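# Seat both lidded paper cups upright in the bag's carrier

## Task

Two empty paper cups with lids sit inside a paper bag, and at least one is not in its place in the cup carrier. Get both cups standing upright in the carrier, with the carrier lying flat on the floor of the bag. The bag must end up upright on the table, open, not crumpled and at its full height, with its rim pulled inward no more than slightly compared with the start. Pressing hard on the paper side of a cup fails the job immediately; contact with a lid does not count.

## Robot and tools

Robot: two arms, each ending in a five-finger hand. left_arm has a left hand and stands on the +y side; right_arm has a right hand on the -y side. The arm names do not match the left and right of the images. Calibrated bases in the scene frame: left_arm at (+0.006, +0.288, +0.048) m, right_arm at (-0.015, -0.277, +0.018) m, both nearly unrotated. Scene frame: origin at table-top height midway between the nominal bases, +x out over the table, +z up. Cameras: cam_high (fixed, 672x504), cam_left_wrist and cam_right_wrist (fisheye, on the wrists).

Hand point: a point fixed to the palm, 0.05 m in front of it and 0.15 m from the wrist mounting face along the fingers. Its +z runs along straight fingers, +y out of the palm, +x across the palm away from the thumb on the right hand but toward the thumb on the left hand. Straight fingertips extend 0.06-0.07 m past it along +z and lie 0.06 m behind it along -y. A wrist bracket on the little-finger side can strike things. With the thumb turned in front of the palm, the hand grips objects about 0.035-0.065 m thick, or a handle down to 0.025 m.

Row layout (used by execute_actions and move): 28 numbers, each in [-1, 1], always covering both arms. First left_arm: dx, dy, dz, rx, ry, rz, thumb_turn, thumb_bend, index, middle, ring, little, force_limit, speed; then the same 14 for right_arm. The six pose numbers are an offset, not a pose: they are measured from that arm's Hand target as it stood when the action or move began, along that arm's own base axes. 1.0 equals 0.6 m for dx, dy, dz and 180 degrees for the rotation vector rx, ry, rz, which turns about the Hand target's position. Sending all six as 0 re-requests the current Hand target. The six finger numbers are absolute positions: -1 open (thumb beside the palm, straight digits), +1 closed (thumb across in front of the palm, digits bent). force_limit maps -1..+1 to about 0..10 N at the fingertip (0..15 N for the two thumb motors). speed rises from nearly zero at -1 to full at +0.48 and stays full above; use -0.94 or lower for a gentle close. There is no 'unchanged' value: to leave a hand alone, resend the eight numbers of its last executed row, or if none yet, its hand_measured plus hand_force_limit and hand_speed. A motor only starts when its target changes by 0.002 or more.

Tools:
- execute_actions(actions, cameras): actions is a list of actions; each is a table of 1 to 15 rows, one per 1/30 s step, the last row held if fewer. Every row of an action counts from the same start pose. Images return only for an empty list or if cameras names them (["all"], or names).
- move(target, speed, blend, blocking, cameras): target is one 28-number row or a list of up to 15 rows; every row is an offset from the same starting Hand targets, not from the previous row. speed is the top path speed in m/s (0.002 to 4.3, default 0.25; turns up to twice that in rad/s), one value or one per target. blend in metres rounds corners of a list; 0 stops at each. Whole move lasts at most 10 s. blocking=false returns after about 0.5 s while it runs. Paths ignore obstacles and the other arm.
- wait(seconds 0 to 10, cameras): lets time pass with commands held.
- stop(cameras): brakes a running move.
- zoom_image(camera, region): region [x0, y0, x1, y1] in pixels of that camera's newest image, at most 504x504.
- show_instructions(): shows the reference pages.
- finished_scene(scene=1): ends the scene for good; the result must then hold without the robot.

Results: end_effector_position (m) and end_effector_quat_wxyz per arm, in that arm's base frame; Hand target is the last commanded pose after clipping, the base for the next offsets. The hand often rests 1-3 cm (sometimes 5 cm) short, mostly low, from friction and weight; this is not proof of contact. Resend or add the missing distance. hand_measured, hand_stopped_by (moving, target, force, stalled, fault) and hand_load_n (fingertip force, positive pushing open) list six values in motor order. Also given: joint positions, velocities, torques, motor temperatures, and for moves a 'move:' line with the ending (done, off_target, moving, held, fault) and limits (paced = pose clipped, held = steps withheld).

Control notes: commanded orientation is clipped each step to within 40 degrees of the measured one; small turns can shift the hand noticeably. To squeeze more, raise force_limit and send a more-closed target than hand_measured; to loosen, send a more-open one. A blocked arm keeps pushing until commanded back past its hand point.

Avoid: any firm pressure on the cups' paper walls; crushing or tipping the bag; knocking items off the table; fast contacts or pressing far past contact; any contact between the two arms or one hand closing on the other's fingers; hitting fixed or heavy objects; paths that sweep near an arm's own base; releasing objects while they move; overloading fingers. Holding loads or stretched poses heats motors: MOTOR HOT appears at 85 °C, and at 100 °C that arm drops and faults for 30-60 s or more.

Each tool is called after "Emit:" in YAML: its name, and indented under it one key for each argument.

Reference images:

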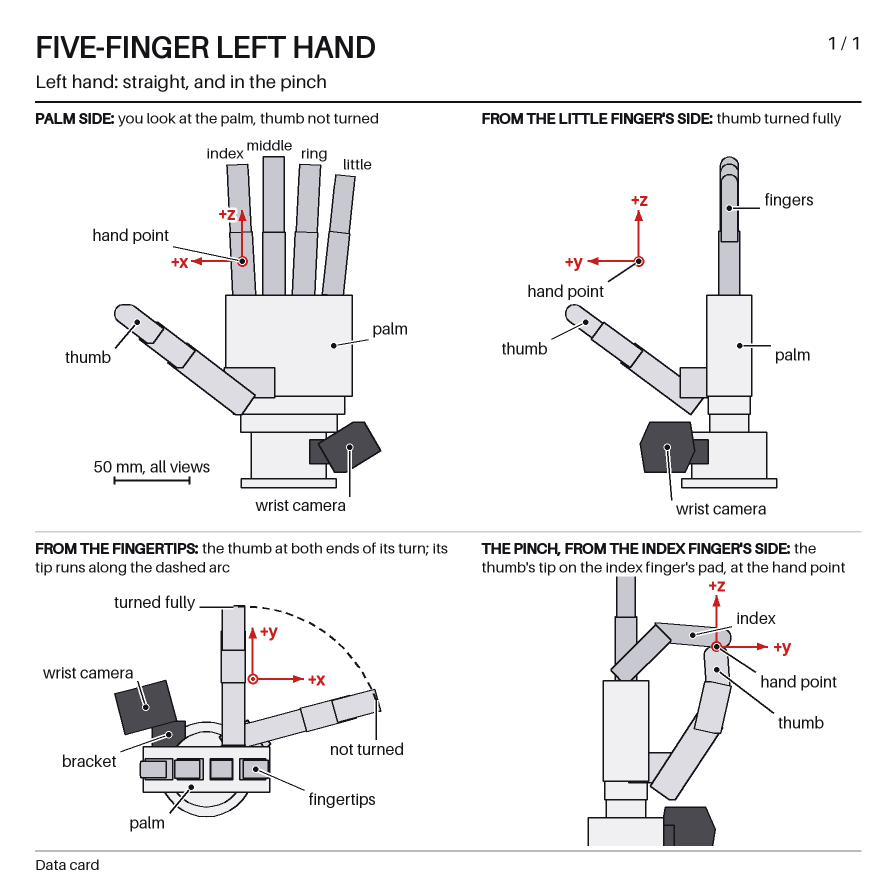

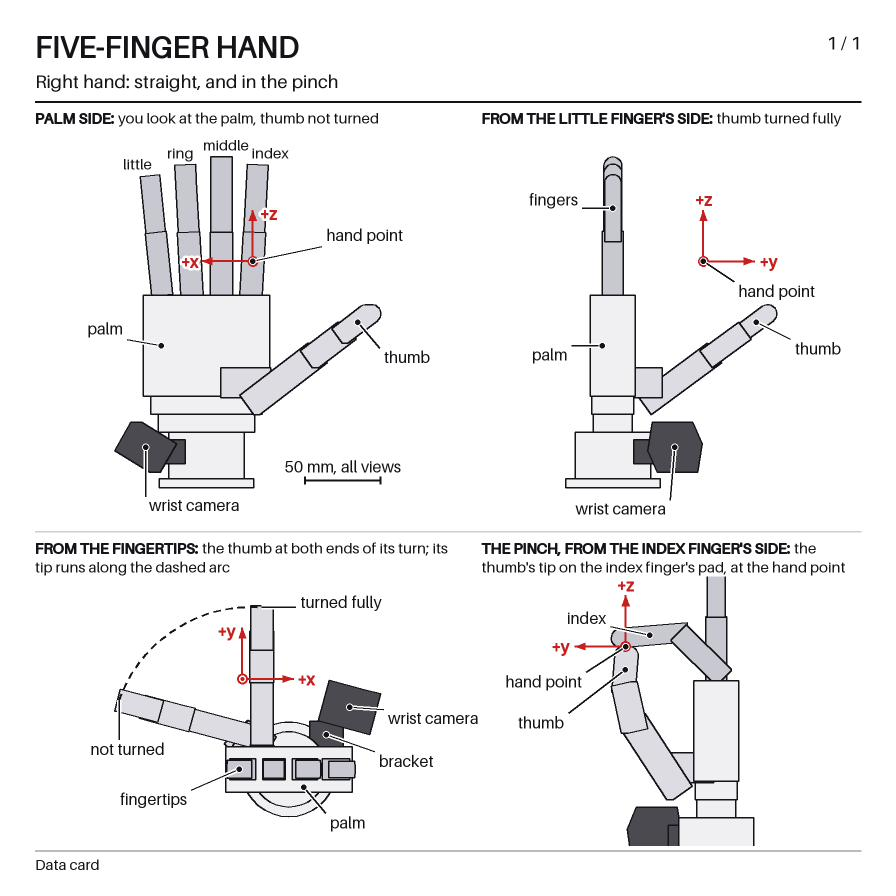

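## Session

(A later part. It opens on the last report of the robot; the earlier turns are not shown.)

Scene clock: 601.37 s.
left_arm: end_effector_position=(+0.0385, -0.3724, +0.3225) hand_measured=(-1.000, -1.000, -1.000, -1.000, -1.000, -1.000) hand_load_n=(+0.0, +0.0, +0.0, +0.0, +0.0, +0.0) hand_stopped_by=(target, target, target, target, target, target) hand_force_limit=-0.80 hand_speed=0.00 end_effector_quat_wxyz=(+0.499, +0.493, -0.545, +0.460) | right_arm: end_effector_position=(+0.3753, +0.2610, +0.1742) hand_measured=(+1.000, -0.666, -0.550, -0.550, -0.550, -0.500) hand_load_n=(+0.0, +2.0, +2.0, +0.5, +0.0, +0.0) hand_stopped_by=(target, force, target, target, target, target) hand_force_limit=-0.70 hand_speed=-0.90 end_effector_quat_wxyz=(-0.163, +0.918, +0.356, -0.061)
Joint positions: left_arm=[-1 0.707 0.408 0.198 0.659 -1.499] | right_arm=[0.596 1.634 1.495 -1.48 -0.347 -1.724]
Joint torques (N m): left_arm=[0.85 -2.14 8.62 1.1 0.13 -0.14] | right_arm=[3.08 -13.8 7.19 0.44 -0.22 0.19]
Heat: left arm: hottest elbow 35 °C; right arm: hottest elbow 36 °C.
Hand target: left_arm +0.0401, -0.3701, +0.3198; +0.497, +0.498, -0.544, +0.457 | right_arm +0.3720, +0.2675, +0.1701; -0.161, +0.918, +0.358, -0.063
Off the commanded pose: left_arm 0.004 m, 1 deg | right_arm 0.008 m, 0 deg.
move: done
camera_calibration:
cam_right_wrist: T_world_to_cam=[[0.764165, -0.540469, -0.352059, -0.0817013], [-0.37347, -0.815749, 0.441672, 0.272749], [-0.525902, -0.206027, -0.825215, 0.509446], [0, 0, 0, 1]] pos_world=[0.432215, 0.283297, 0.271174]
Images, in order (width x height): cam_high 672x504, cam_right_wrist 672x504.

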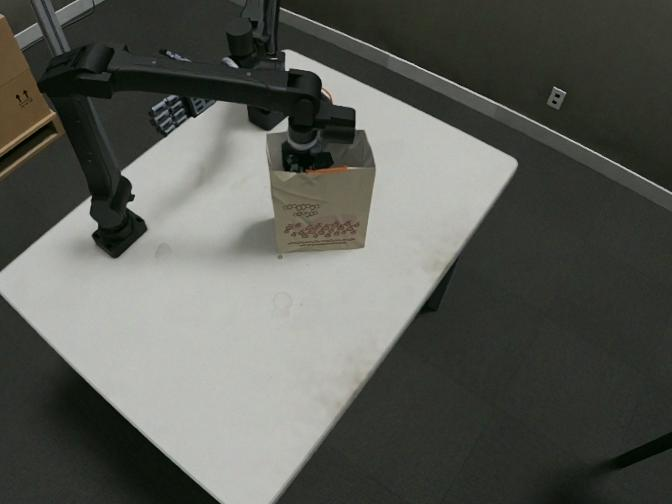

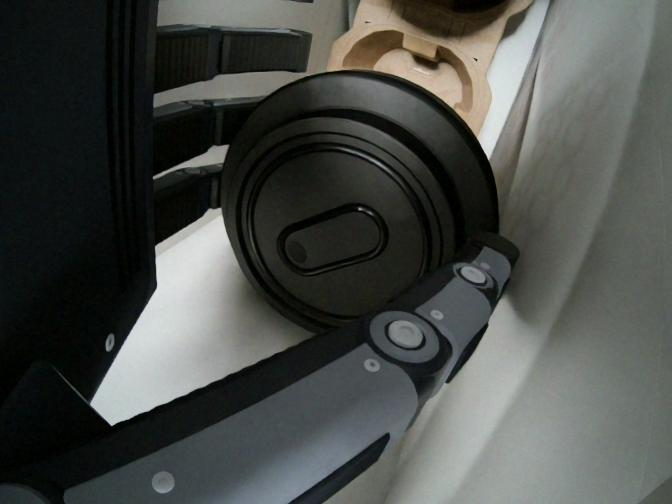

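Emit:
move:
  target: [0,0,0,0,0,0,-1,-1,-1,-1,-1,-1,-0.8,0, -0.0033,0.0067,-0.0417,0,0,0,1,-0.3,-0.55,-0.55,-0.55,-0.5,-0.7,-0.9]
  speed: 0.03
  cameras: ["cam_high","cam_right_wrist"]

Emit:
zoom_image:
  camera: "cam_high"
  region: [240, 60, 400, 200]

Scene clock: 603.57 s.
left_arm: end_effector_position=(+0.0385, -0.3724, +0.3225) hand_measured=(-1.000, -1.000, -1.000, -1.000, -1.000, -1.000) hand_load_n=(+0.0, +0.0, +0.0, +0.0, +0.0, +0.0) hand_stopped_by=(target, target, target, target, target, target) hand_force_limit=-0.80 hand_speed=0.00 end_effector_quat_wxyz=(+0.499, +0.493, -0.545, +0.460) | right_arm: end_effector_position=(+0.3736, +0.2646, +0.1546) hand_measured=(+1.000, -0.666, -0.550, -0.550, -0.550, -0.500) hand_load_n=(+0.0, +2.0, +2.0, +0.5, +0.0, +0.0) hand_stopped_by=(target, force, target, target, target, target) hand_force_limit=-0.70 hand_speed=-0.90 end_effector_quat_wxyz=(-0.164, +0.918, +0.357, -0.055)
Joint positions: left_arm=[-1 0.707 0.408 0.198 0.659 -1.499] | right_arm=[0.604 1.634 1.445 -1.414 -0.347 -1.714]
Joint torques (N m): left_arm=[1.67 -2.67 8.75 1.28 0.08 -0.2] | right_arm=[3.19 -12.63 7.09 0.53 -0.23 0.19]
Heat: left arm: hottest elbow 35 °C; right arm: hottest elbow 36 °C.
Hand target: left_arm +0.0401, -0.3701, +0.3198; +0.497, +0.498, -0.544, +0.457 | right_arm +0.3700, +0.2716, +0.1451; -0.161, +0.917, +0.358, -0.063
Off the commanded pose: left_arm 0.004 m, 1 deg | right_arm 0.012 m, 1 deg.
move: off_target (right_arm)
camera_calibration:
cam_right_wrist: T_world_to_cam=[[0.767372, -0.538803, -0.347608, -0.0877296], [-0.378766, -0.818332, 0.432283, 0.287804], [-0.517374, -0.20006, -0.832046, 0.489518], [0, 0, 0, 1]] pos_world=[0.429596, 0.286183, 0.252393]
Images, in order (width x height): cam_high 672x504, cam_right_wrist 672x504.

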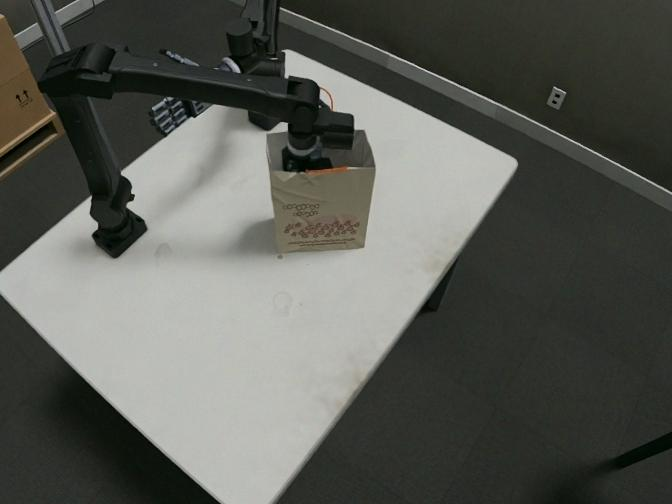

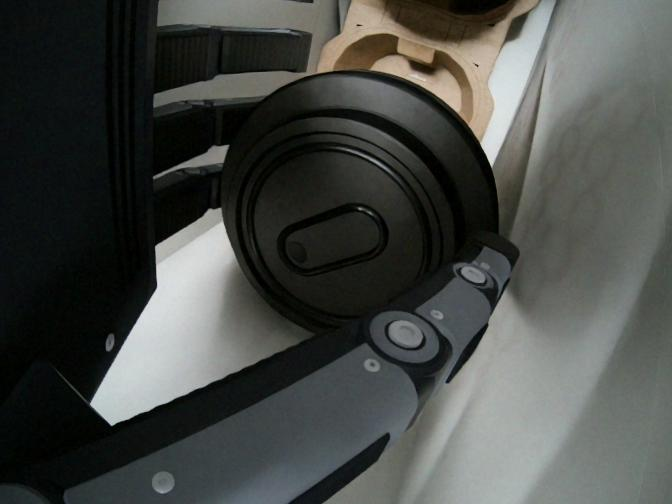

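Scaled by 3.150 from the camera's 672x504 image, which has a finer 960x720 frame.

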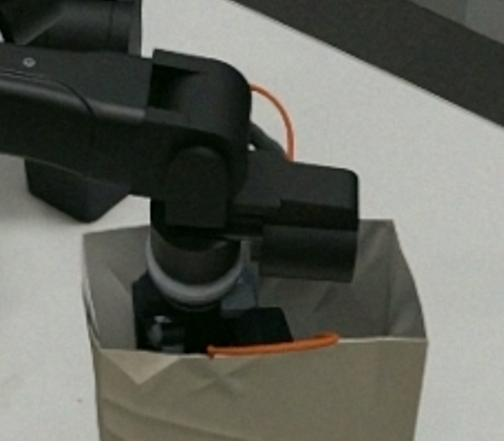

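Emit:
move:
  target: [0,0,0,0,0,0,-1,-1,-1,-1,-1,-1,-0.8,0, -0.0022,0.0022,-0.0417,0,0,0,1,-0.3,-0.55,-0.55,-0.55,-0.5,-0.7,-0.9]
  speed: 0.03
  cameras: ["cam_high","cam_right_wrist"]

Emit:
zoom_image:
  camera: "cam_high"
  region: [240, 60, 400, 200]

Emit:
zoom_image:
  camera: "cam_right_wrist"
  region: [140, 0, 640, 375]

Scene clock: 606.43 s.
left_arm: end_effector_position=(+0.0385, -0.3724, +0.3225) hand_measured=(-1.000, -1.000, -1.000, -1.000, -1.000, -1.000) hand_load_n=(+0.0, -0.5, -0.5, +0.0, +0.0, +0.0) hand_stopped_by=(target, target, target, target, target, target) hand_force_limit=-0.80 hand_speed=0.00 end_effector_quat_wxyz=(+0.499, +0.493, -0.545, +0.460) | right_arm: end_effector_position=(+0.3734, +0.2664, +0.1321) hand_measured=(+1.000, -0.664, -0.550, -0.550, -0.550, -0.500) hand_load_n=(+0.0, +0.5, +0.0, +0.0, +0.0, +0.0) hand_stopped_by=(target, force, target, target, target, target) hand_force_limit=-0.70 hand_speed=-0.90 end_effector_quat_wxyz=(-0.165, +0.918, +0.357, -0.053)
Joint positions: left_arm=[-1 0.707 0.408 0.198 0.659 -1.499] | right_arm=[0.608 1.645 1.399 -1.35 -0.346 -1.709]
Joint torques (N m): left_arm=[0.73 -2.61 8.76 1.25 0.18 -0.13] | right_arm=[3.25 -12.28 6.84 0.5 -0.25 0.19]
Heat: left arm: hottest elbow 35 °C; right arm: hottest elbow 36 °C.
Hand target: left_arm +0.0401, -0.3701, +0.3198; +0.497, +0.498, -0.544, +0.457 | right_arm +0.3687, +0.2728, +0.1201; -0.161, +0.918, +0.358, -0.063
Off the commanded pose: left_arm 0.004 m, 1 deg | right_arm 0.014 m, 1 deg.
move: off_target (right_arm)
camera_calibration:
cam_right_wrist: T_world_to_cam=[[0.768375, -0.538645, -0.345631, -0.0951378], [-0.381348, -0.819043, 0.428651, 0.300581], [-0.513978, -0.197559, -0.834744, 0.469399], [0, 0, 0, 1]] pos_world=[0.428988, 0.287677, 0.230101]
Images, in order (width x height): cam_high 672x504, cam_right_wrist 672x504.

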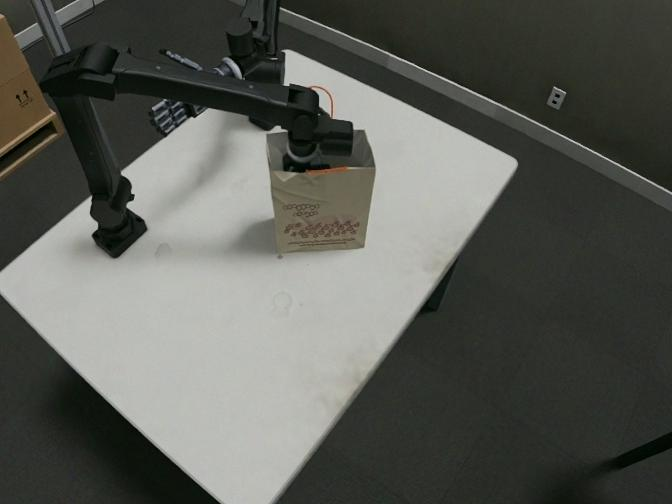

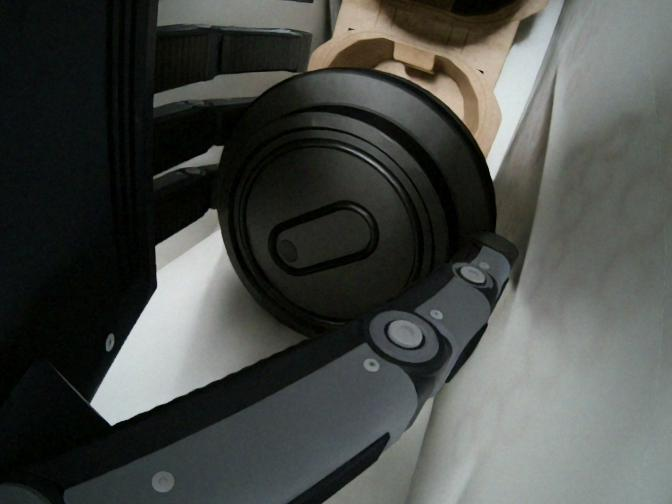

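Scaled by 3.150 from the camera's 672x504 image, which has a finer 960x720 frame.

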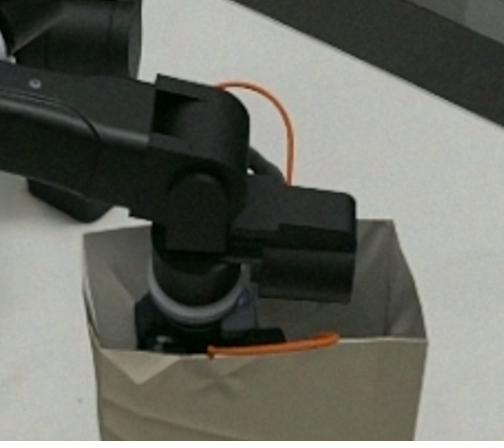

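Scaled by 1.008 from the camera's 672x504 image, which has a finer 960x720 frame.

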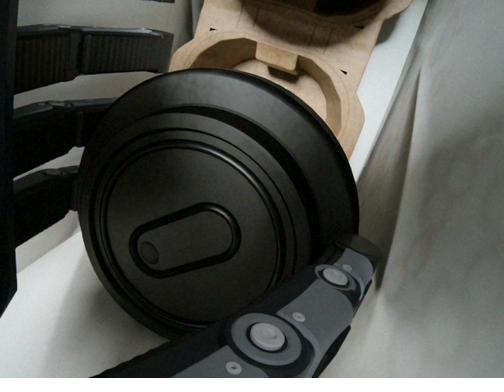

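Emit:
zoom_image:
  camera: "cam_right_wrist"
  region: [300, 0, 520, 165]

Scaled by 2.291 from the camera's 672x504 image, which has a finer 960x720 frame.

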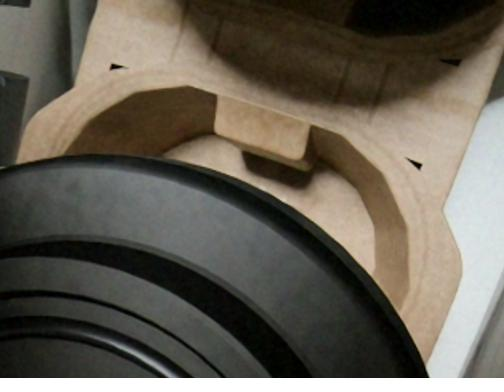

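Emit:
execute_actions:
  actions:
    - [[0,0,0,0,0,0,-1,-1,-1,-1,-1,-1,-0.8,0, 0,0,0.01,0,0,0,1,-0.28,-0.55,-0.55,-0.55,-0.5,-0.7,-0.9]]
  cameras: ["cam_right_wrist"]

Scene clock: 619.97 s.
left_arm: end_effector_position=(+0.0385, -0.3724, +0.3225) hand_measured=(-1.000, -1.000, -1.000, -1.000, -1.000, -1.000) hand_load_n=(+0.0, +0.0, +0.0, +0.0, +0.0, +0.0) hand_stopped_by=(target, target, target, target, target, target) hand_force_limit=-0.80 hand_speed=0.00 end_effector_quat_wxyz=(+0.499, +0.493, -0.545, +0.460) | right_arm: end_effector_position=(+0.3736, +0.2664, +0.1320) hand_measured=(+1.000, -0.648, -0.550, -0.550, -0.550, -0.500) hand_load_n=(-0.5, +2.5, +1.5, +0.0, +0.0, +0.0) hand_stopped_by=(target, force, target, target, target, target) hand_force_limit=-0.70 hand_speed=-0.90 end_effector_quat_wxyz=(-0.164, +0.918, +0.357, -0.052)
Joint positions: left_arm=[-1 0.707 0.408 0.198 0.659 -1.499] | right_arm=[0.608 1.645 1.399 -1.35 -0.346 -1.709]
Joint torques (N m): left_arm=[0.5 -3.02 8.8 1.26 0.12 -0.15] | right_arm=[3.19 -12.75 7.66 -0.05 -0.26 0.19]
Heat: left arm: hottest elbow 35 °C; right arm: hottest elbow 35 °C.
Hand target: left_arm +0.0401, -0.3701, +0.3198; +0.497, +0.498, -0.544, +0.457 | right_arm +0.3688, +0.2728, +0.1260; -0.161, +0.918, +0.358, -0.063
Off the commanded pose: left_arm 0.004 m, 1 deg | right_arm 0.010 m, 1 deg.
Step readings (end_effector_position of left_arm | right_arm):
0: (+0.0385, -0.3724, +0.3225) | (+0.3735, +0.2664, +0.1320)
1: (+0.0385, -0.3724, +0.3225) | (+0.3735, +0.2664, +0.1320)
2: (+0.0385, -0.3724, +0.3225) | (+0.3735, +0.2664, +0.1320)
4: (+0.0385, -0.3724, +0.3225) | (+0.3736, +0.2664, +0.1320)
8: (+0.0385, -0.3724, +0.3225) | (+0.3736, +0.2664, +0.1320)
15: (+0.0385, -0.3724, +0.3225) | (+0.3736, +0.2664, +0.1320)
camera_calibration:
cam_right_wrist: T_world_to_cam=[[0.768319, -0.538999, -0.345203, -0.0951868], [-0.381809, -0.818808, 0.428691, 0.300739], [-0.513719, -0.19757, -0.8349, 0.469379], [0, 0, 0, 1]] pos_world=[0.429087, 0.287677, 0.230102]
Images, in order (width x height): cam_right_wrist 672x504.

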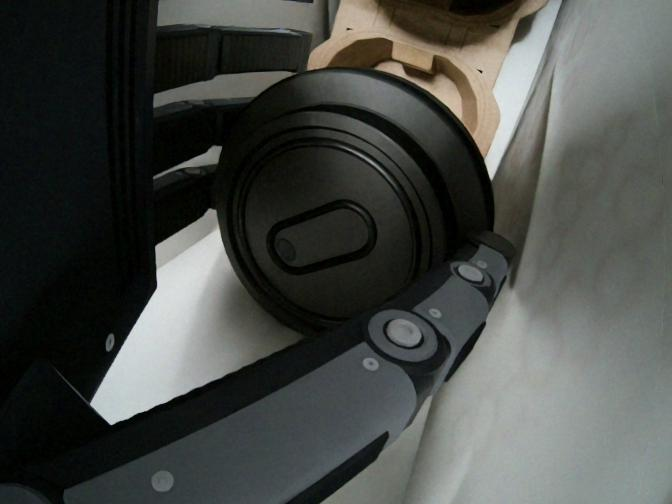

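Emit:
move:
  target: [0,0,0,0,0,0,-1,-1,-1,-1,-1,-1,-0.8,0, 0.002,0.0103,0.0567,0,0,0,1,-0.28,-0.55,-0.55,-0.55,-0.5,-0.7,-0.9]
  speed: 0.04
  cameras: ["cam_high","cam_right_wrist"]

Emit:
zoom_image:
  camera: "cam_right_wrist"
  region: [300, 0, 520, 165]

Scene clock: 621.70 s.
left_arm: end_effector_position=(+0.0385, -0.3724, +0.3225) hand_measured=(-1.000, -1.000, -1.000, -1.000, -1.000, -1.000) hand_load_n=(+0.0, +0.0, +0.0, +0.0, +0.0, +0.0) hand_stopped_by=(target, target, target, target, target, target) hand_force_limit=-0.80 hand_speed=0.00 end_effector_quat_wxyz=(+0.499, +0.493, -0.545, +0.460) | right_arm: end_effector_position=(+0.3641, +0.2648, +0.1482) hand_measured=(+1.000, -0.648, -0.550, -0.550, -0.550, -0.500) hand_load_n=(+0.0, +1.5, +1.5, +0.0, +0.0, +0.0) hand_stopped_by=(target, force, target, target, target, target) hand_force_limit=-0.70 hand_speed=-0.90 end_effector_quat_wxyz=(-0.159, +0.919, +0.354, -0.073)
Joint positions: left_arm=[-1 0.707 0.408 0.198 0.659 -1.499] | right_arm=[0.617 1.645 1.438 -1.43 -0.346 -1.701]
Joint torques (N m): left_arm=[0.03 -2.67 8.84 1.24 0.13 -0.11] | right_arm=[3.25 -13.51 10.66 -0.4 -0.3 0.19]
Heat: left arm: hottest elbow 35 °C; right arm: hottest elbow 35 °C.
Hand target: left_arm +0.0401, -0.3701, +0.3198; +0.497, +0.498, -0.544, +0.457 | right_arm +0.3700, +0.2791, +0.1601; -0.161, +0.917, +0.358, -0.063
Off the commanded pose: left_arm 0.004 m, 1 deg | right_arm 0.019 m, 1 deg.
move: off_target (right_arm)
camera_calibration:
cam_right_wrist: T_world_to_cam=[[0.756194, -0.547347, -0.358583, -0.0745147], [-0.365159, -0.807724, 0.462861, 0.274925], [-0.542982, -0.219073, -0.810665, 0.490468], [0, 0, 0, 1]] pos_world=[0.423054, 0.288726, 0.243633]
Images, in order (width x height): cam_high 672x504, cam_right_wrist 672x504.

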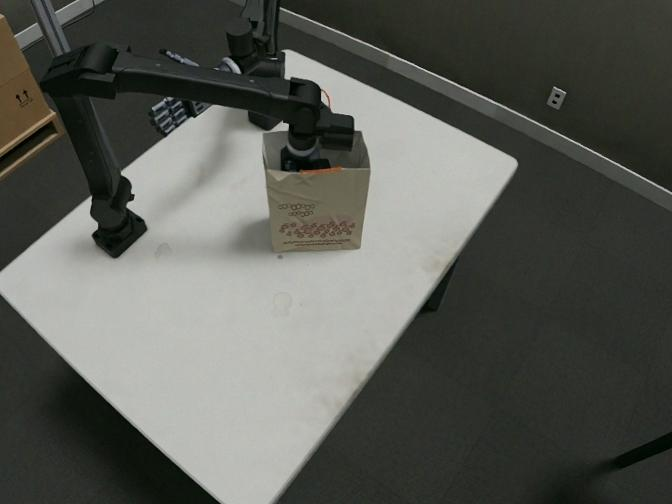

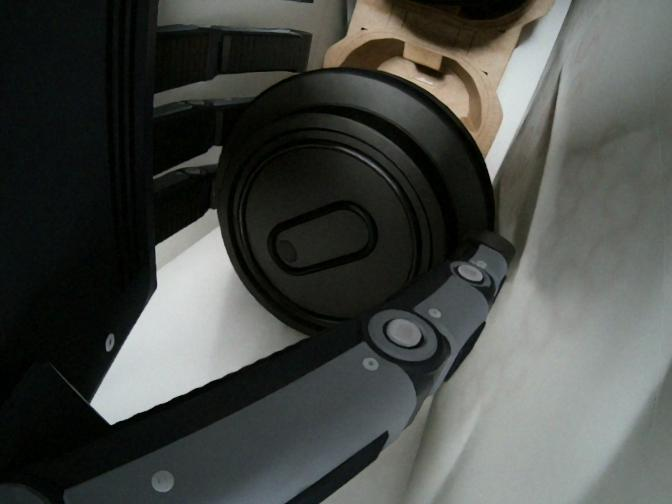

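Scaled by 2.291 from the camera's 672x504 image, which has a finer 960x720 frame.

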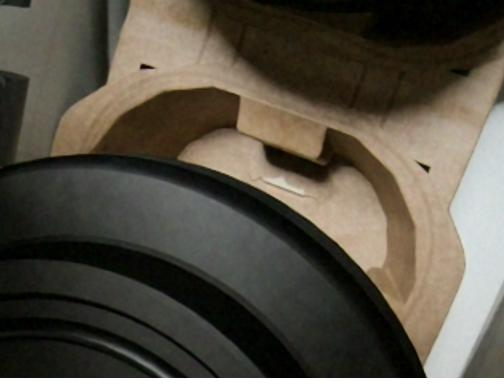

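Emit:
move:
  target: [0,0,0,0,0,0,-1,-1,-1,-1,-1,-1,-0.8,0, 0,-0.005,-0.01,0.0204,0.0188,0,1,-0.28,-0.55,-0.55,-0.55,-0.5,-0.7,-0.9]
  speed: 0.03
  cameras: ["cam_high","cam_right_wrist"]

Emit:
zoom_image:
  camera: "cam_right_wrist"
  region: [300, 0, 520, 165]

Scene clock: 627.73 s.
left_arm: end_effector_position=(+0.0385, -0.3724, +0.3225) hand_measured=(-1.000, -1.000, -1.000, -1.000, -1.000, -1.000) hand_load_n=(+0.0, +0.0, +0.0, +0.0, +0.0, +0.0) hand_stopped_by=(target, target, target, target, target, target) hand_force_limit=-0.80 hand_speed=0.00 end_effector_quat_wxyz=(+0.499, +0.493, -0.545, +0.460) | right_arm: end_effector_position=(+0.3553, +0.2744, +0.1494) hand_measured=(+1.000, -0.648, -0.550, -0.550, -0.550, -0.500) hand_load_n=(+0.0, +2.0, +1.5, +0.0, +0.0, +0.0) hand_stopped_by=(target, force, target, target, target, target) hand_force_limit=-0.70 hand_speed=-0.90 end_effector_quat_wxyz=(-0.198, +0.909, +0.356, -0.086)
Joint positions: left_arm=[-1 0.707 0.408 0.198 0.659 -1.499] | right_arm=[0.609 1.646 1.438 -1.442 -0.428 -1.724]
Joint torques (N m): left_arm=[1.03 -3.25 8.98 1.44 0.13 -0.12] | right_arm=[0.38 -12.63 10.14 -0.34 -0.41 -0.09]
Heat: left arm: hottest elbow 35 °C; right arm: hottest elbow 35 °C.
Hand target: left_arm +0.0401, -0.3701, +0.3198; +0.497, +0.498, -0.544, +0.457 | right_arm +0.3699, +0.2761, +0.1542; -0.201, +0.910, +0.355, -0.079
Off the commanded pose: left_arm 0.004 m, 1 deg | right_arm 0.016 m, 1 deg.
move: off_target (right_arm)
camera_calibration:
cam_right_wrist: T_world_to_cam=[[0.740731, -0.514855, -0.431558, -0.0547225], [-0.335469, -0.840038, 0.426376, 0.282673], [-0.582047, -0.171056, -0.79496, 0.487211], [0, 0, 0, 1]] pos_world=[0.418942, 0.292622, 0.243172]
Images, in order (width x height): cam_high 672x504, cam_right_wrist 672x504.

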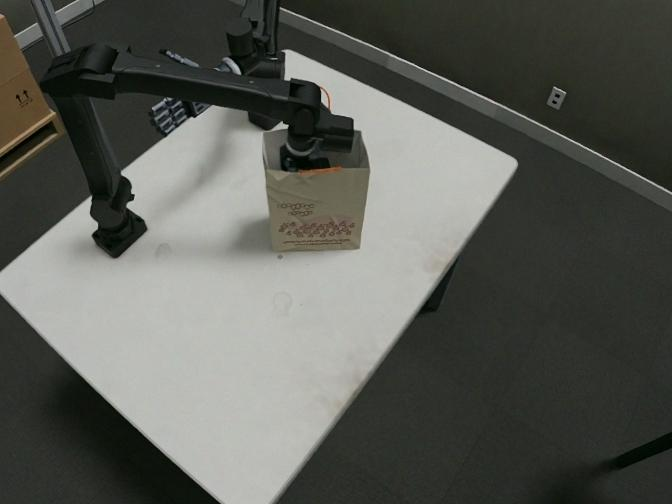

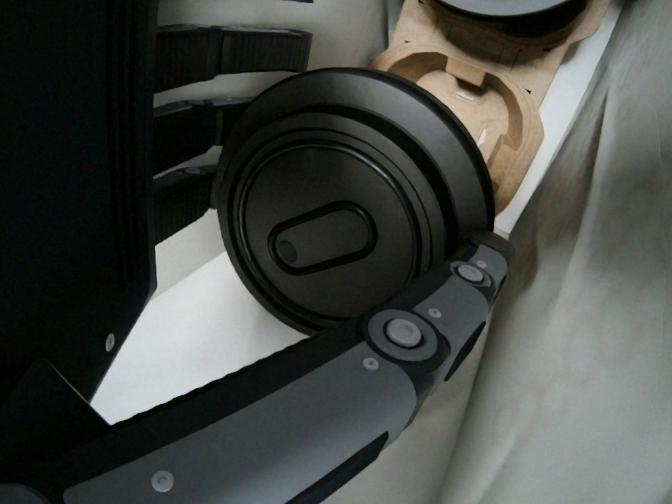

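Scaled by 2.291 from the camera's 672x504 image, which has a finer 960x720 frame.

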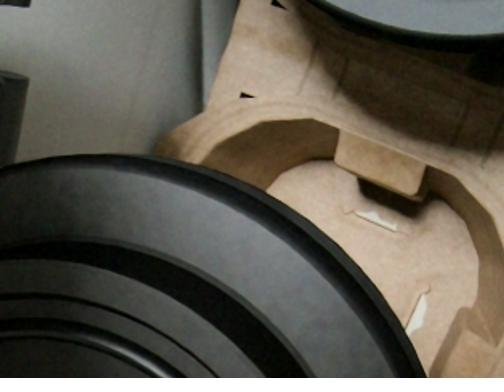

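Emit:
move:
  target: [0,0,0,0,0,0,-1,-1,-1,-1,-1,-1,-0.8,0, 0.0077,-0.0102,-0.012,0,0,0,1,-0.28,-0.55,-0.55,-0.55,-0.5,-0.7,-0.9]
  speed: 0.03
  cameras: ["cam_right_wrist"]

Emit:
zoom_image:
  camera: "cam_right_wrist"
  region: [300, 0, 560, 195]

Scene clock: 630.30 s.
left_arm: end_effector_position=(+0.0385, -0.3724, +0.3225) hand_measured=(-1.000, -1.000, -1.000, -1.000, -1.000, -1.000) hand_load_n=(+0.0, +0.0, +0.0, +0.0, +0.0, +0.0) hand_stopped_by=(target, target, target, target, target, target) hand_force_limit=-0.80 hand_speed=0.00 end_effector_quat_wxyz=(+0.499, +0.493, -0.545, +0.460) | right_arm: end_effector_position=(+0.3609, +0.2691, +0.1458) hand_measured=(+1.000, -0.648, -0.550, -0.550, -0.550, -0.500) hand_load_n=(+0.0, +2.0, +1.5, +0.0, +0.0, +0.0) hand_stopped_by=(target, force, target, target, target, target) hand_force_limit=-0.70 hand_speed=-0.90 end_effector_quat_wxyz=(-0.198, +0.909, +0.355, -0.086)
Joint positions: left_arm=[-1 0.707 0.408 0.198 0.659 -1.499] | right_arm=[0.593 1.654 1.438 -1.442 -0.428 -1.742]
Joint torques (N m): left_arm=[-0.09 -2.9 8.69 1.29 0.13 -0.17] | right_arm=[0.38 -12.75 9.36 0.02 -0.37 -0.08]
Heat: left arm: hottest elbow 35 °C; right arm: hottest elbow 36 °C.
Hand target: left_arm +0.0401, -0.3701, +0.3198; +0.497, +0.498, -0.544, +0.457 | right_arm +0.3746, +0.2699, +0.1469; -0.201, +0.910, +0.355, -0.079
Off the commanded pose: left_arm 0.004 m, 1 deg | right_arm 0.014 m, 1 deg.
move: off_target (right_arm)
camera_calibration:
cam_right_wrist: T_world_to_cam=[[0.739833, -0.514955, -0.432976, -0.06262], [-0.335196, -0.840119, 0.426431, 0.281564], [-0.583344, -0.170356, -0.794159, 0.486741], [0, 0, 0, 1]] pos_world=[0.424645, 0.28722, 0.239369]
Images, in order (width x height): cam_right_wrist 672x504.

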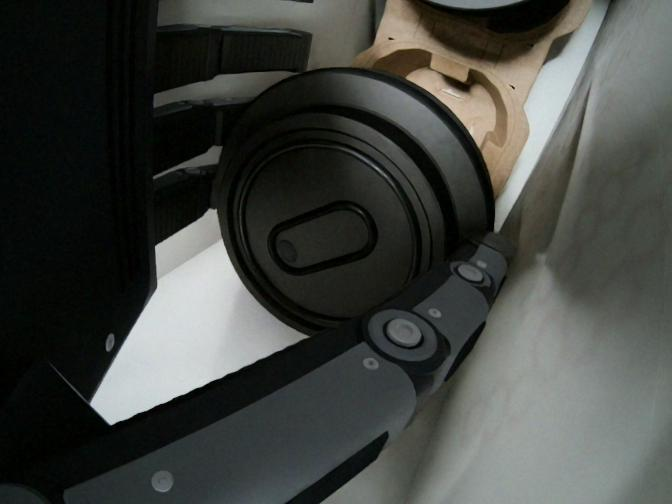

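Scaled by 1.938 from the camera's 672x504 image, which has a finer 960x720 frame.

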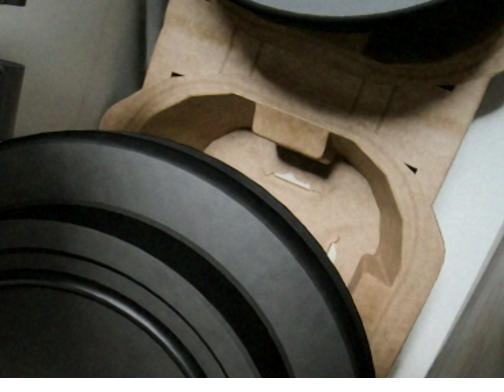

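Emit:
move:
  target: [0,0,0,0,0,0,-1,-1,-1,-1,-1,-1,-0.8,0, 0.0057,-0.0042,-0.05,0,0,0,1,-0.28,-0.55,-0.55,-0.55,-0.5,-0.7,-0.9]
  speed: 0.03
  cameras: ["cam_right_wrist"]

Emit:
zoom_image:
  camera: "cam_right_wrist"
  region: [300, 0, 560, 195]

Scene clock: 634.20 s.
left_arm: end_effector_position=(+0.0385, -0.3724, +0.3225) hand_measured=(-1.000, -1.000, -1.000, -1.000, -1.000, -1.000) hand_load_n=(+0.0, +0.0, +0.0, +0.0, +0.0, +0.0) hand_stopped_by=(target, target, target, target, target, target) hand_force_limit=-0.80 hand_speed=0.00 end_effector_quat_wxyz=(+0.499, +0.493, -0.545, +0.460) | right_arm: end_effector_position=(+0.3713, +0.2726, +0.1261) hand_measured=(+1.000, -0.648, -0.550, -0.550, -0.550, -0.500) hand_load_n=(+0.0, +2.0, +1.0, +0.0, +0.0, +0.0) hand_stopped_by=(target, force, target, target, target, target) hand_force_limit=-0.70 hand_speed=-0.90 end_effector_quat_wxyz=(-0.201, +0.909, +0.358, -0.077)
Joint positions: left_arm=[-1 0.707 0.408 0.198 0.659 -1.499] | right_arm=[0.587 1.679 1.419 -1.381 -0.428 -1.75]
Joint torques (N m): left_arm=[0.03 -2.14 8.9 1.29 0.12 -0.22] | right_arm=[0.32 -13.16 6.97 0.43 -0.36 -0.08]
Heat: left arm: hottest elbow 35 °C; right arm: hottest elbow 36 °C.
Hand target: left_arm +0.0401, -0.3701, +0.3198; +0.497, +0.498, -0.544, +0.457 | right_arm +0.3780, +0.2675, +0.1168; -0.201, +0.910, +0.355, -0.079
Off the commanded pose: left_arm 0.004 m, 1 deg | right_arm 0.013 m, 1 deg.
move: off_target (right_arm)
camera_calibration:
cam_right_wrist: T_world_to_cam=[[0.748061, -0.508414, -0.426521, -0.0826697], [-0.34073, -0.845775, 0.41057, 0.301963], [-0.56948, -0.161803, -0.805923, 0.471806], [0, 0, 0, 1]] pos_world=[0.433414, 0.289702, 0.221002]
Images, in order (width x height): cam_right_wrist 672x504.

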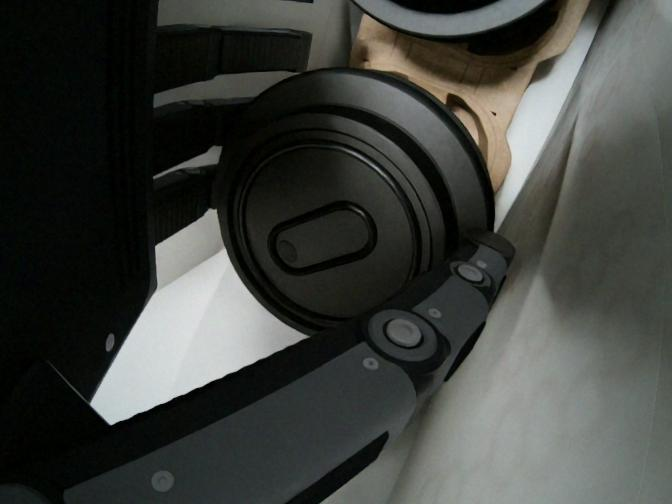

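Scaled by 1.938 from the camera's 672x504 image, which has a finer 960x720 frame.

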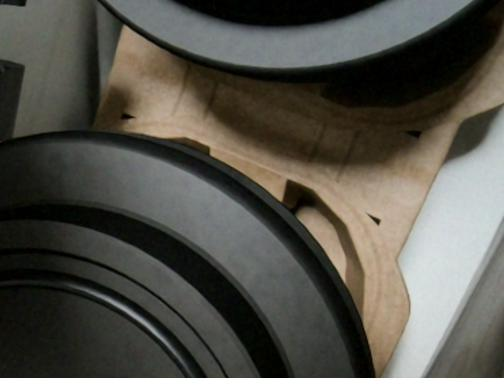

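Emit:
move:
  target: [0,0,0,0,0,0,-1,-1,-1,-1,-1,-1,-0.8,0, -0.0124,-0.0112,0,0,0,0,1,-0.28,-0.55,-0.55,-0.55,-0.5,-0.7,-0.9]
  speed: 0.03
  cameras: ["cam_right_wrist"]

Emit:
zoom_image:
  camera: "cam_right_wrist"
  region: [300, 0, 560, 195]

Scene clock: 636.70 s.
left_arm: end_effector_position=(+0.0385, -0.3724, +0.3225) hand_measured=(-1.000, -1.000, -1.000, -1.000, -1.000, -1.000) hand_load_n=(+0.0, +0.0, +0.0, -0.5, +0.0, +0.0) hand_stopped_by=(target, target, target, target, target, target) hand_force_limit=-0.80 hand_speed=0.00 end_effector_quat_wxyz=(+0.499, +0.493, -0.545, +0.460) | right_arm: end_effector_position=(+0.3648, +0.2665, +0.1160) hand_measured=(+1.000, -0.648, -0.550, -0.550, -0.550, -0.500) hand_load_n=(+0.0, +2.0, +1.0, +0.0, +0.0, +0.0) hand_stopped_by=(target, force, target, target, target, target) hand_force_limit=-0.70 hand_speed=-0.90 end_effector_quat_wxyz=(-0.199, +0.909, +0.357, -0.086)
Joint positions: left_arm=[-1 0.707 0.408 0.198 0.659 -1.499] | right_arm=[0.584 1.679 1.389 -1.374 -0.428 -1.755]
Joint torques (N m): left_arm=[0.85 -2.61 8.64 1.18 0.14 -0.18] | right_arm=[0.21 -15.21 6.75 0.32 -0.35 -0.07]
Heat: left arm: hottest elbow 35 °C; right arm: hottest elbow 36 °C.
Hand target: left_arm +0.0401, -0.3701, +0.3198; +0.497, +0.498, -0.544, +0.457 | right_arm +0.3706, +0.2607, +0.1168; -0.201, +0.910, +0.355, -0.079
Off the commanded pose: left_arm 0.004 m, 1 deg | right_arm 0.008 m, 1 deg.
move: done
camera_calibration:
cam_right_wrist: T_world_to_cam=[[0.741305, -0.512261, -0.433654, -0.0809565], [-0.332729, -0.841622, 0.425399, 0.292941], [-0.582888, -0.17106, -0.794342, 0.46503], [0, 0, 0, 1]] pos_world=[0.428544, 0.284623, 0.20967]
Images, in order (width x height): cam_right_wrist 672x504.

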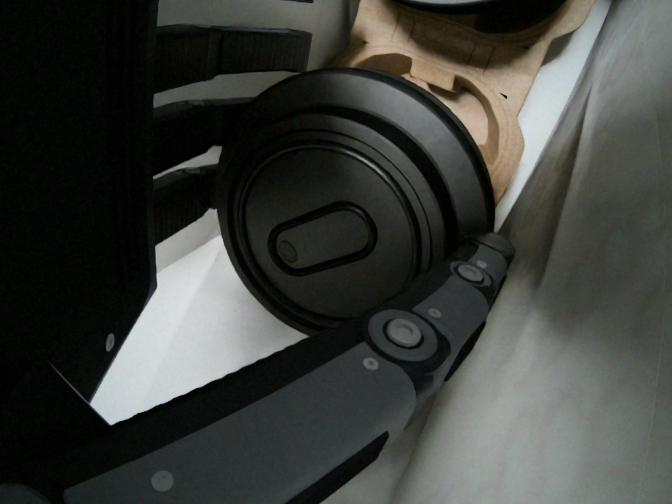

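Scaled by 1.938 from the camera's 672x504 image, which has a finer 960x720 frame.

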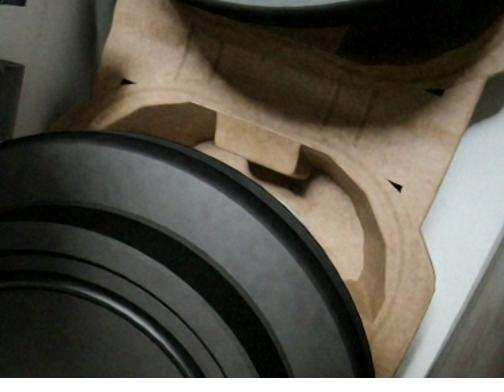

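Emit:
move:
  target: [0,0,0,0,0,0,-1,-1,-1,-1,-1,-1,-0.8,0, -0.001,0,-0.0267,0,0,0,1,-0.28,-0.55,-0.55,-0.55,-0.5,-0.7,-0.9]
  speed: 0.03
  cameras: ["cam_right_wrist"]

Emit:
zoom_image:
  camera: "cam_right_wrist"
  region: [300, 0, 560, 195]

Scene clock: 638.30 s.
left_arm: end_effector_position=(+0.0385, -0.3724, +0.3225) hand_measured=(-1.000, -1.000, -1.000, -1.000, -1.000, -1.000) hand_load_n=(+0.0, +0.0, +0.0, +0.0, +0.0, +0.0) hand_stopped_by=(target, target, target, target, target, target) hand_force_limit=-0.80 hand_speed=0.00 end_effector_quat_wxyz=(+0.499, +0.493, -0.545, +0.460) | right_arm: end_effector_position=(+0.3648, +0.2665, +0.1051) hand_measured=(+1.000, -0.648, -0.550, -0.550, -0.550, -0.500) hand_load_n=(-0.5, +1.5, +1.5, +0.0, +0.0, +0.0) hand_stopped_by=(target, force, target, target, target, target) hand_force_limit=-0.70 hand_speed=-0.90 end_effector_quat_wxyz=(-0.200, +0.908, +0.358, -0.081)
Joint positions: left_arm=[-1 0.707 0.408 0.198 0.659 -1.499] | right_arm=[0.584 1.679 1.36 -1.333 -0.428 -1.755]
Joint torques (N m): left_arm=[0.03 -2.2 8.83 1.31 0.1 -0.15] | right_arm=[0.21 -14.15 6.65 0.35 -0.36 -0.06]
Heat: left arm: hottest elbow 35 °C; right arm: hottest elbow 36 °C.
Hand target: left_arm +0.0401, -0.3701, +0.3198; +0.497, +0.498, -0.544, +0.457 | right_arm +0.3700, +0.2607, +0.1008; -0.201, +0.910, +0.355, -0.079
Off the commanded pose: left_arm 0.004 m, 1 deg | right_arm 0.009 m, 0 deg.
move: done
camera_calibration:
cam_right_wrist: T_world_to_cam=[[0.745782, -0.509119, -0.429659, -0.0885335], [-0.336596, -0.84454, 0.416479, 0.30068], [-0.574902, -0.165981, -0.801211, 0.452759], [0, 0, 0, 1]] pos_world=[0.427526, 0.284012, 0.199489]
Images, in order (width x height): cam_right_wrist 672x504.

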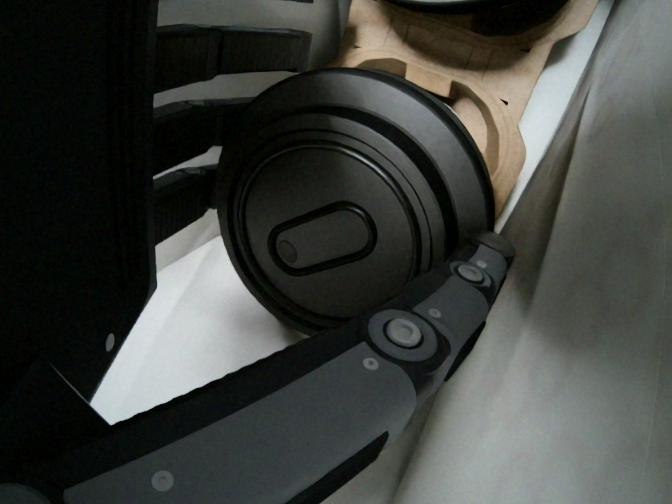

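Scaled by 1.938 from the camera's 672x504 image, which has a finer 960x720 frame.

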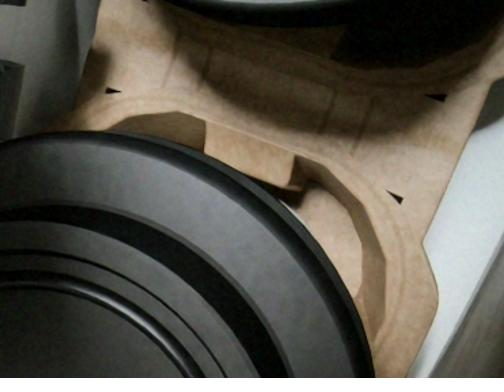

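Emit:
move:
  target: [0,0,0,0,0,0,-1,-1,-1,-1,-1,-1,-0.8,0, -0.001,-0.001,-0.02,0,0,0,1,-0.28,-0.55,-0.55,-0.55,-0.5,-0.7,-0.9]
  speed: 0.03
  cameras: ["cam_right_wrist","cam_high"]

Emit:
zoom_image:
  camera: "cam_right_wrist"
  region: [300, 0, 560, 195]

Emit:
zoom_image:
  camera: "cam_high"
  region: [240, 60, 400, 200]

Scene clock: 640.03 s.
left_arm: end_effector_position=(+0.0385, -0.3724, +0.3225) hand_measured=(-1.000, -1.000, -1.000, -1.000, -1.000, -1.000) hand_load_n=(+0.0, +0.0, +0.0, +0.0, +0.0, +0.0) hand_stopped_by=(target, target, target, target, target, target) hand_force_limit=-0.80 hand_speed=0.00 end_effector_quat_wxyz=(+0.499, +0.493, -0.545, +0.460) | right_arm: end_effector_position=(+0.3643, +0.2662, +0.0966) hand_measured=(+1.000, -0.648, -0.550, -0.550, -0.550, -0.500) hand_load_n=(+0.0, +2.0, +1.5, +0.0, -0.5, +0.0) hand_stopped_by=(target, force, target, target, target, target) hand_force_limit=-0.70 hand_speed=-0.90 end_effector_quat_wxyz=(-0.201, +0.908, +0.359, -0.077)
Joint positions: left_arm=[-1 0.707 0.408 0.198 0.659 -1.499] | right_arm=[0.584 1.679 1.338 -1.303 -0.428 -1.755]
Joint torques (N m): left_arm=[0.21 -3.31 9.16 1.13 0.15 -0.2] | right_arm=[0.26 -13.27 6.58 0.35 -0.35 -0.06]
Heat: left arm: hottest elbow 35 °C; right arm: hottest elbow 36 °C.
Hand target: left_arm +0.0401, -0.3701, +0.3198; +0.497, +0.498, -0.544, +0.457 | right_arm +0.3694, +0.2601, +0.0888; -0.201, +0.910, +0.355, -0.079
Off the commanded pose: left_arm 0.004 m, 1 deg | right_arm 0.011 m, 1 deg.
move: off_target (right_arm)
camera_calibration:
cam_right_wrist: T_world_to_cam=[[0.74864, -0.507238, -0.426904, -0.0937756], [-0.339319, -0.846346, 0.410562, 0.305841], [-0.569561, -0.162507, -0.805724, 0.443206], [0, 0, 0, 1]] pos_world=[0.426415, 0.283304, 0.191502]
Images, in order (width x height): cam_high 672x504, cam_right_wrist 672x504.

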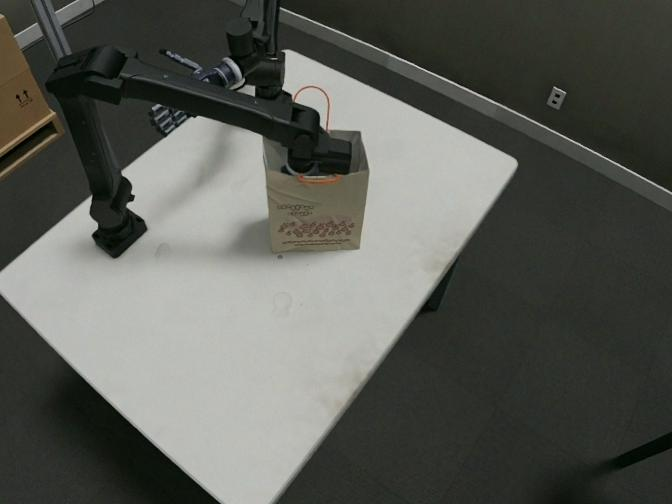

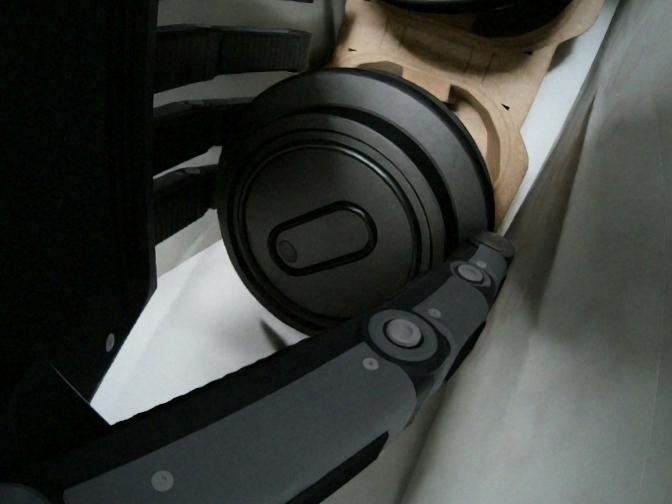

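Scaled by 1.938 from the camera's 672x504 image, which has a finer 960x720 frame.

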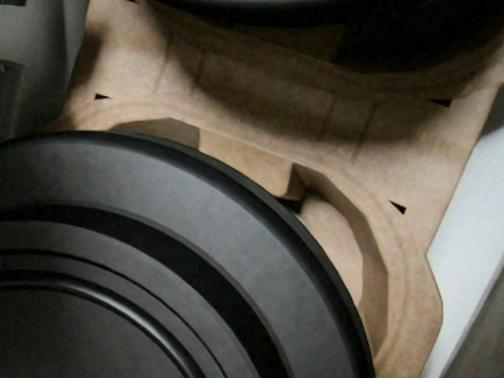

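Scaled by 3.150 from the camera's 672x504 image, which has a finer 960x720 frame.

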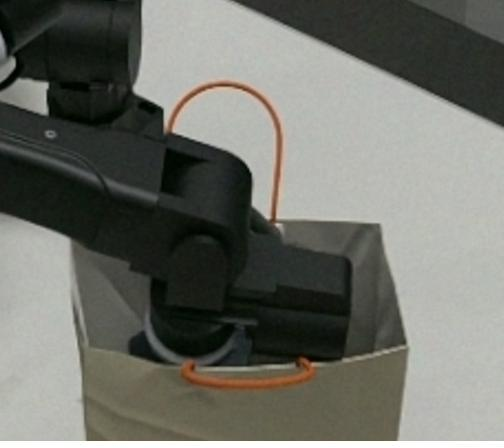

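Emit:
move:
  target: [0,0,0,0,0,0,-1,-1,-1,-1,-1,-1,-0.8,0, 0,0,-0.0117,0,0,0,1,-0.28,-0.55,-0.55,-0.55,-0.5,-0.7,-0.9]
  speed: 0.02
  cameras: ["cam_right_wrist"]

Scene clock: 641.73 s.
left_arm: end_effector_position=(+0.0385, -0.3724, +0.3225) hand_measured=(-1.000, -1.000, -1.000, -1.000, -1.000, -1.000) hand_load_n=(+0.0, +0.0, +0.0, +0.0, -0.5, +0.0) hand_stopped_by=(target, target, target, target, target, target) hand_force_limit=-0.80 hand_speed=0.00 end_effector_quat_wxyz=(+0.499, +0.493, -0.545, +0.460) | right_arm: end_effector_position=(+0.3645, +0.2665, +0.0935) hand_measured=(+1.000, -0.648, -0.550, -0.550, -0.550, -0.500) hand_load_n=(+0.0, +1.5, +1.5, +0.0, +0.0, +0.0) hand_stopped_by=(target, force, target, target, target, target) hand_force_limit=-0.70 hand_speed=-0.90 end_effector_quat_wxyz=(-0.202, +0.908, +0.359, -0.075)
Joint positions: left_arm=[-1 0.707 0.408 0.198 0.659 -1.499] | right_arm=[0.584 1.679 1.33 -1.29 -0.428 -1.755]
Joint torques (N m): left_arm=[0.15 -2.96 8.8 1.42 0.08 -0.15] | right_arm=[0.26 -12.63 6.35 0.55 -0.33 -0.06]
Heat: left arm: hottest elbow 35 °C; right arm: hottest elbow 36 °C.
Hand target: left_arm +0.0401, -0.3701, +0.3198; +0.497, +0.498, -0.544, +0.457 | right_arm +0.3693, +0.2600, +0.0818; -0.201, +0.910, +0.355, -0.079
Off the commanded pose: left_arm 0.004 m, 1 deg | right_arm 0.014 m, 1 deg.
move: off_target (right_arm)
camera_calibration:
cam_right_wrist: T_world_to_cam=[[0.750193, -0.50582, -0.425859, -0.096152], [-0.340876, -0.847724, 0.406409, 0.308783], [-0.566581, -0.159721, -0.808378, 0.439335], [0, 0, 0, 1]] pos_world=[0.426308, 0.283298, 0.188709]
Images, in order (width x height): cam_right_wrist 672x504.

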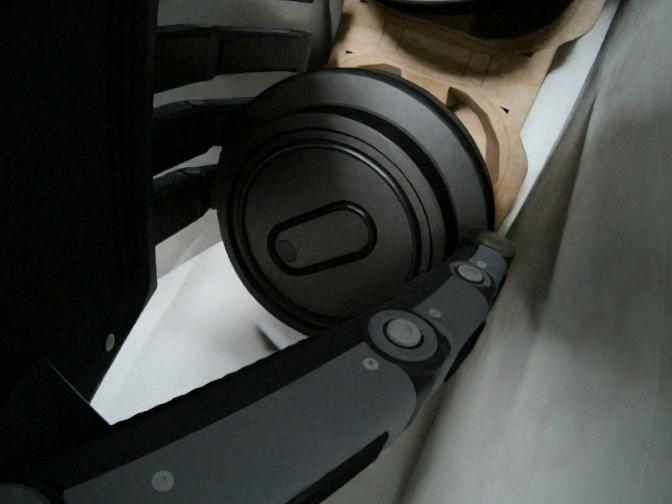

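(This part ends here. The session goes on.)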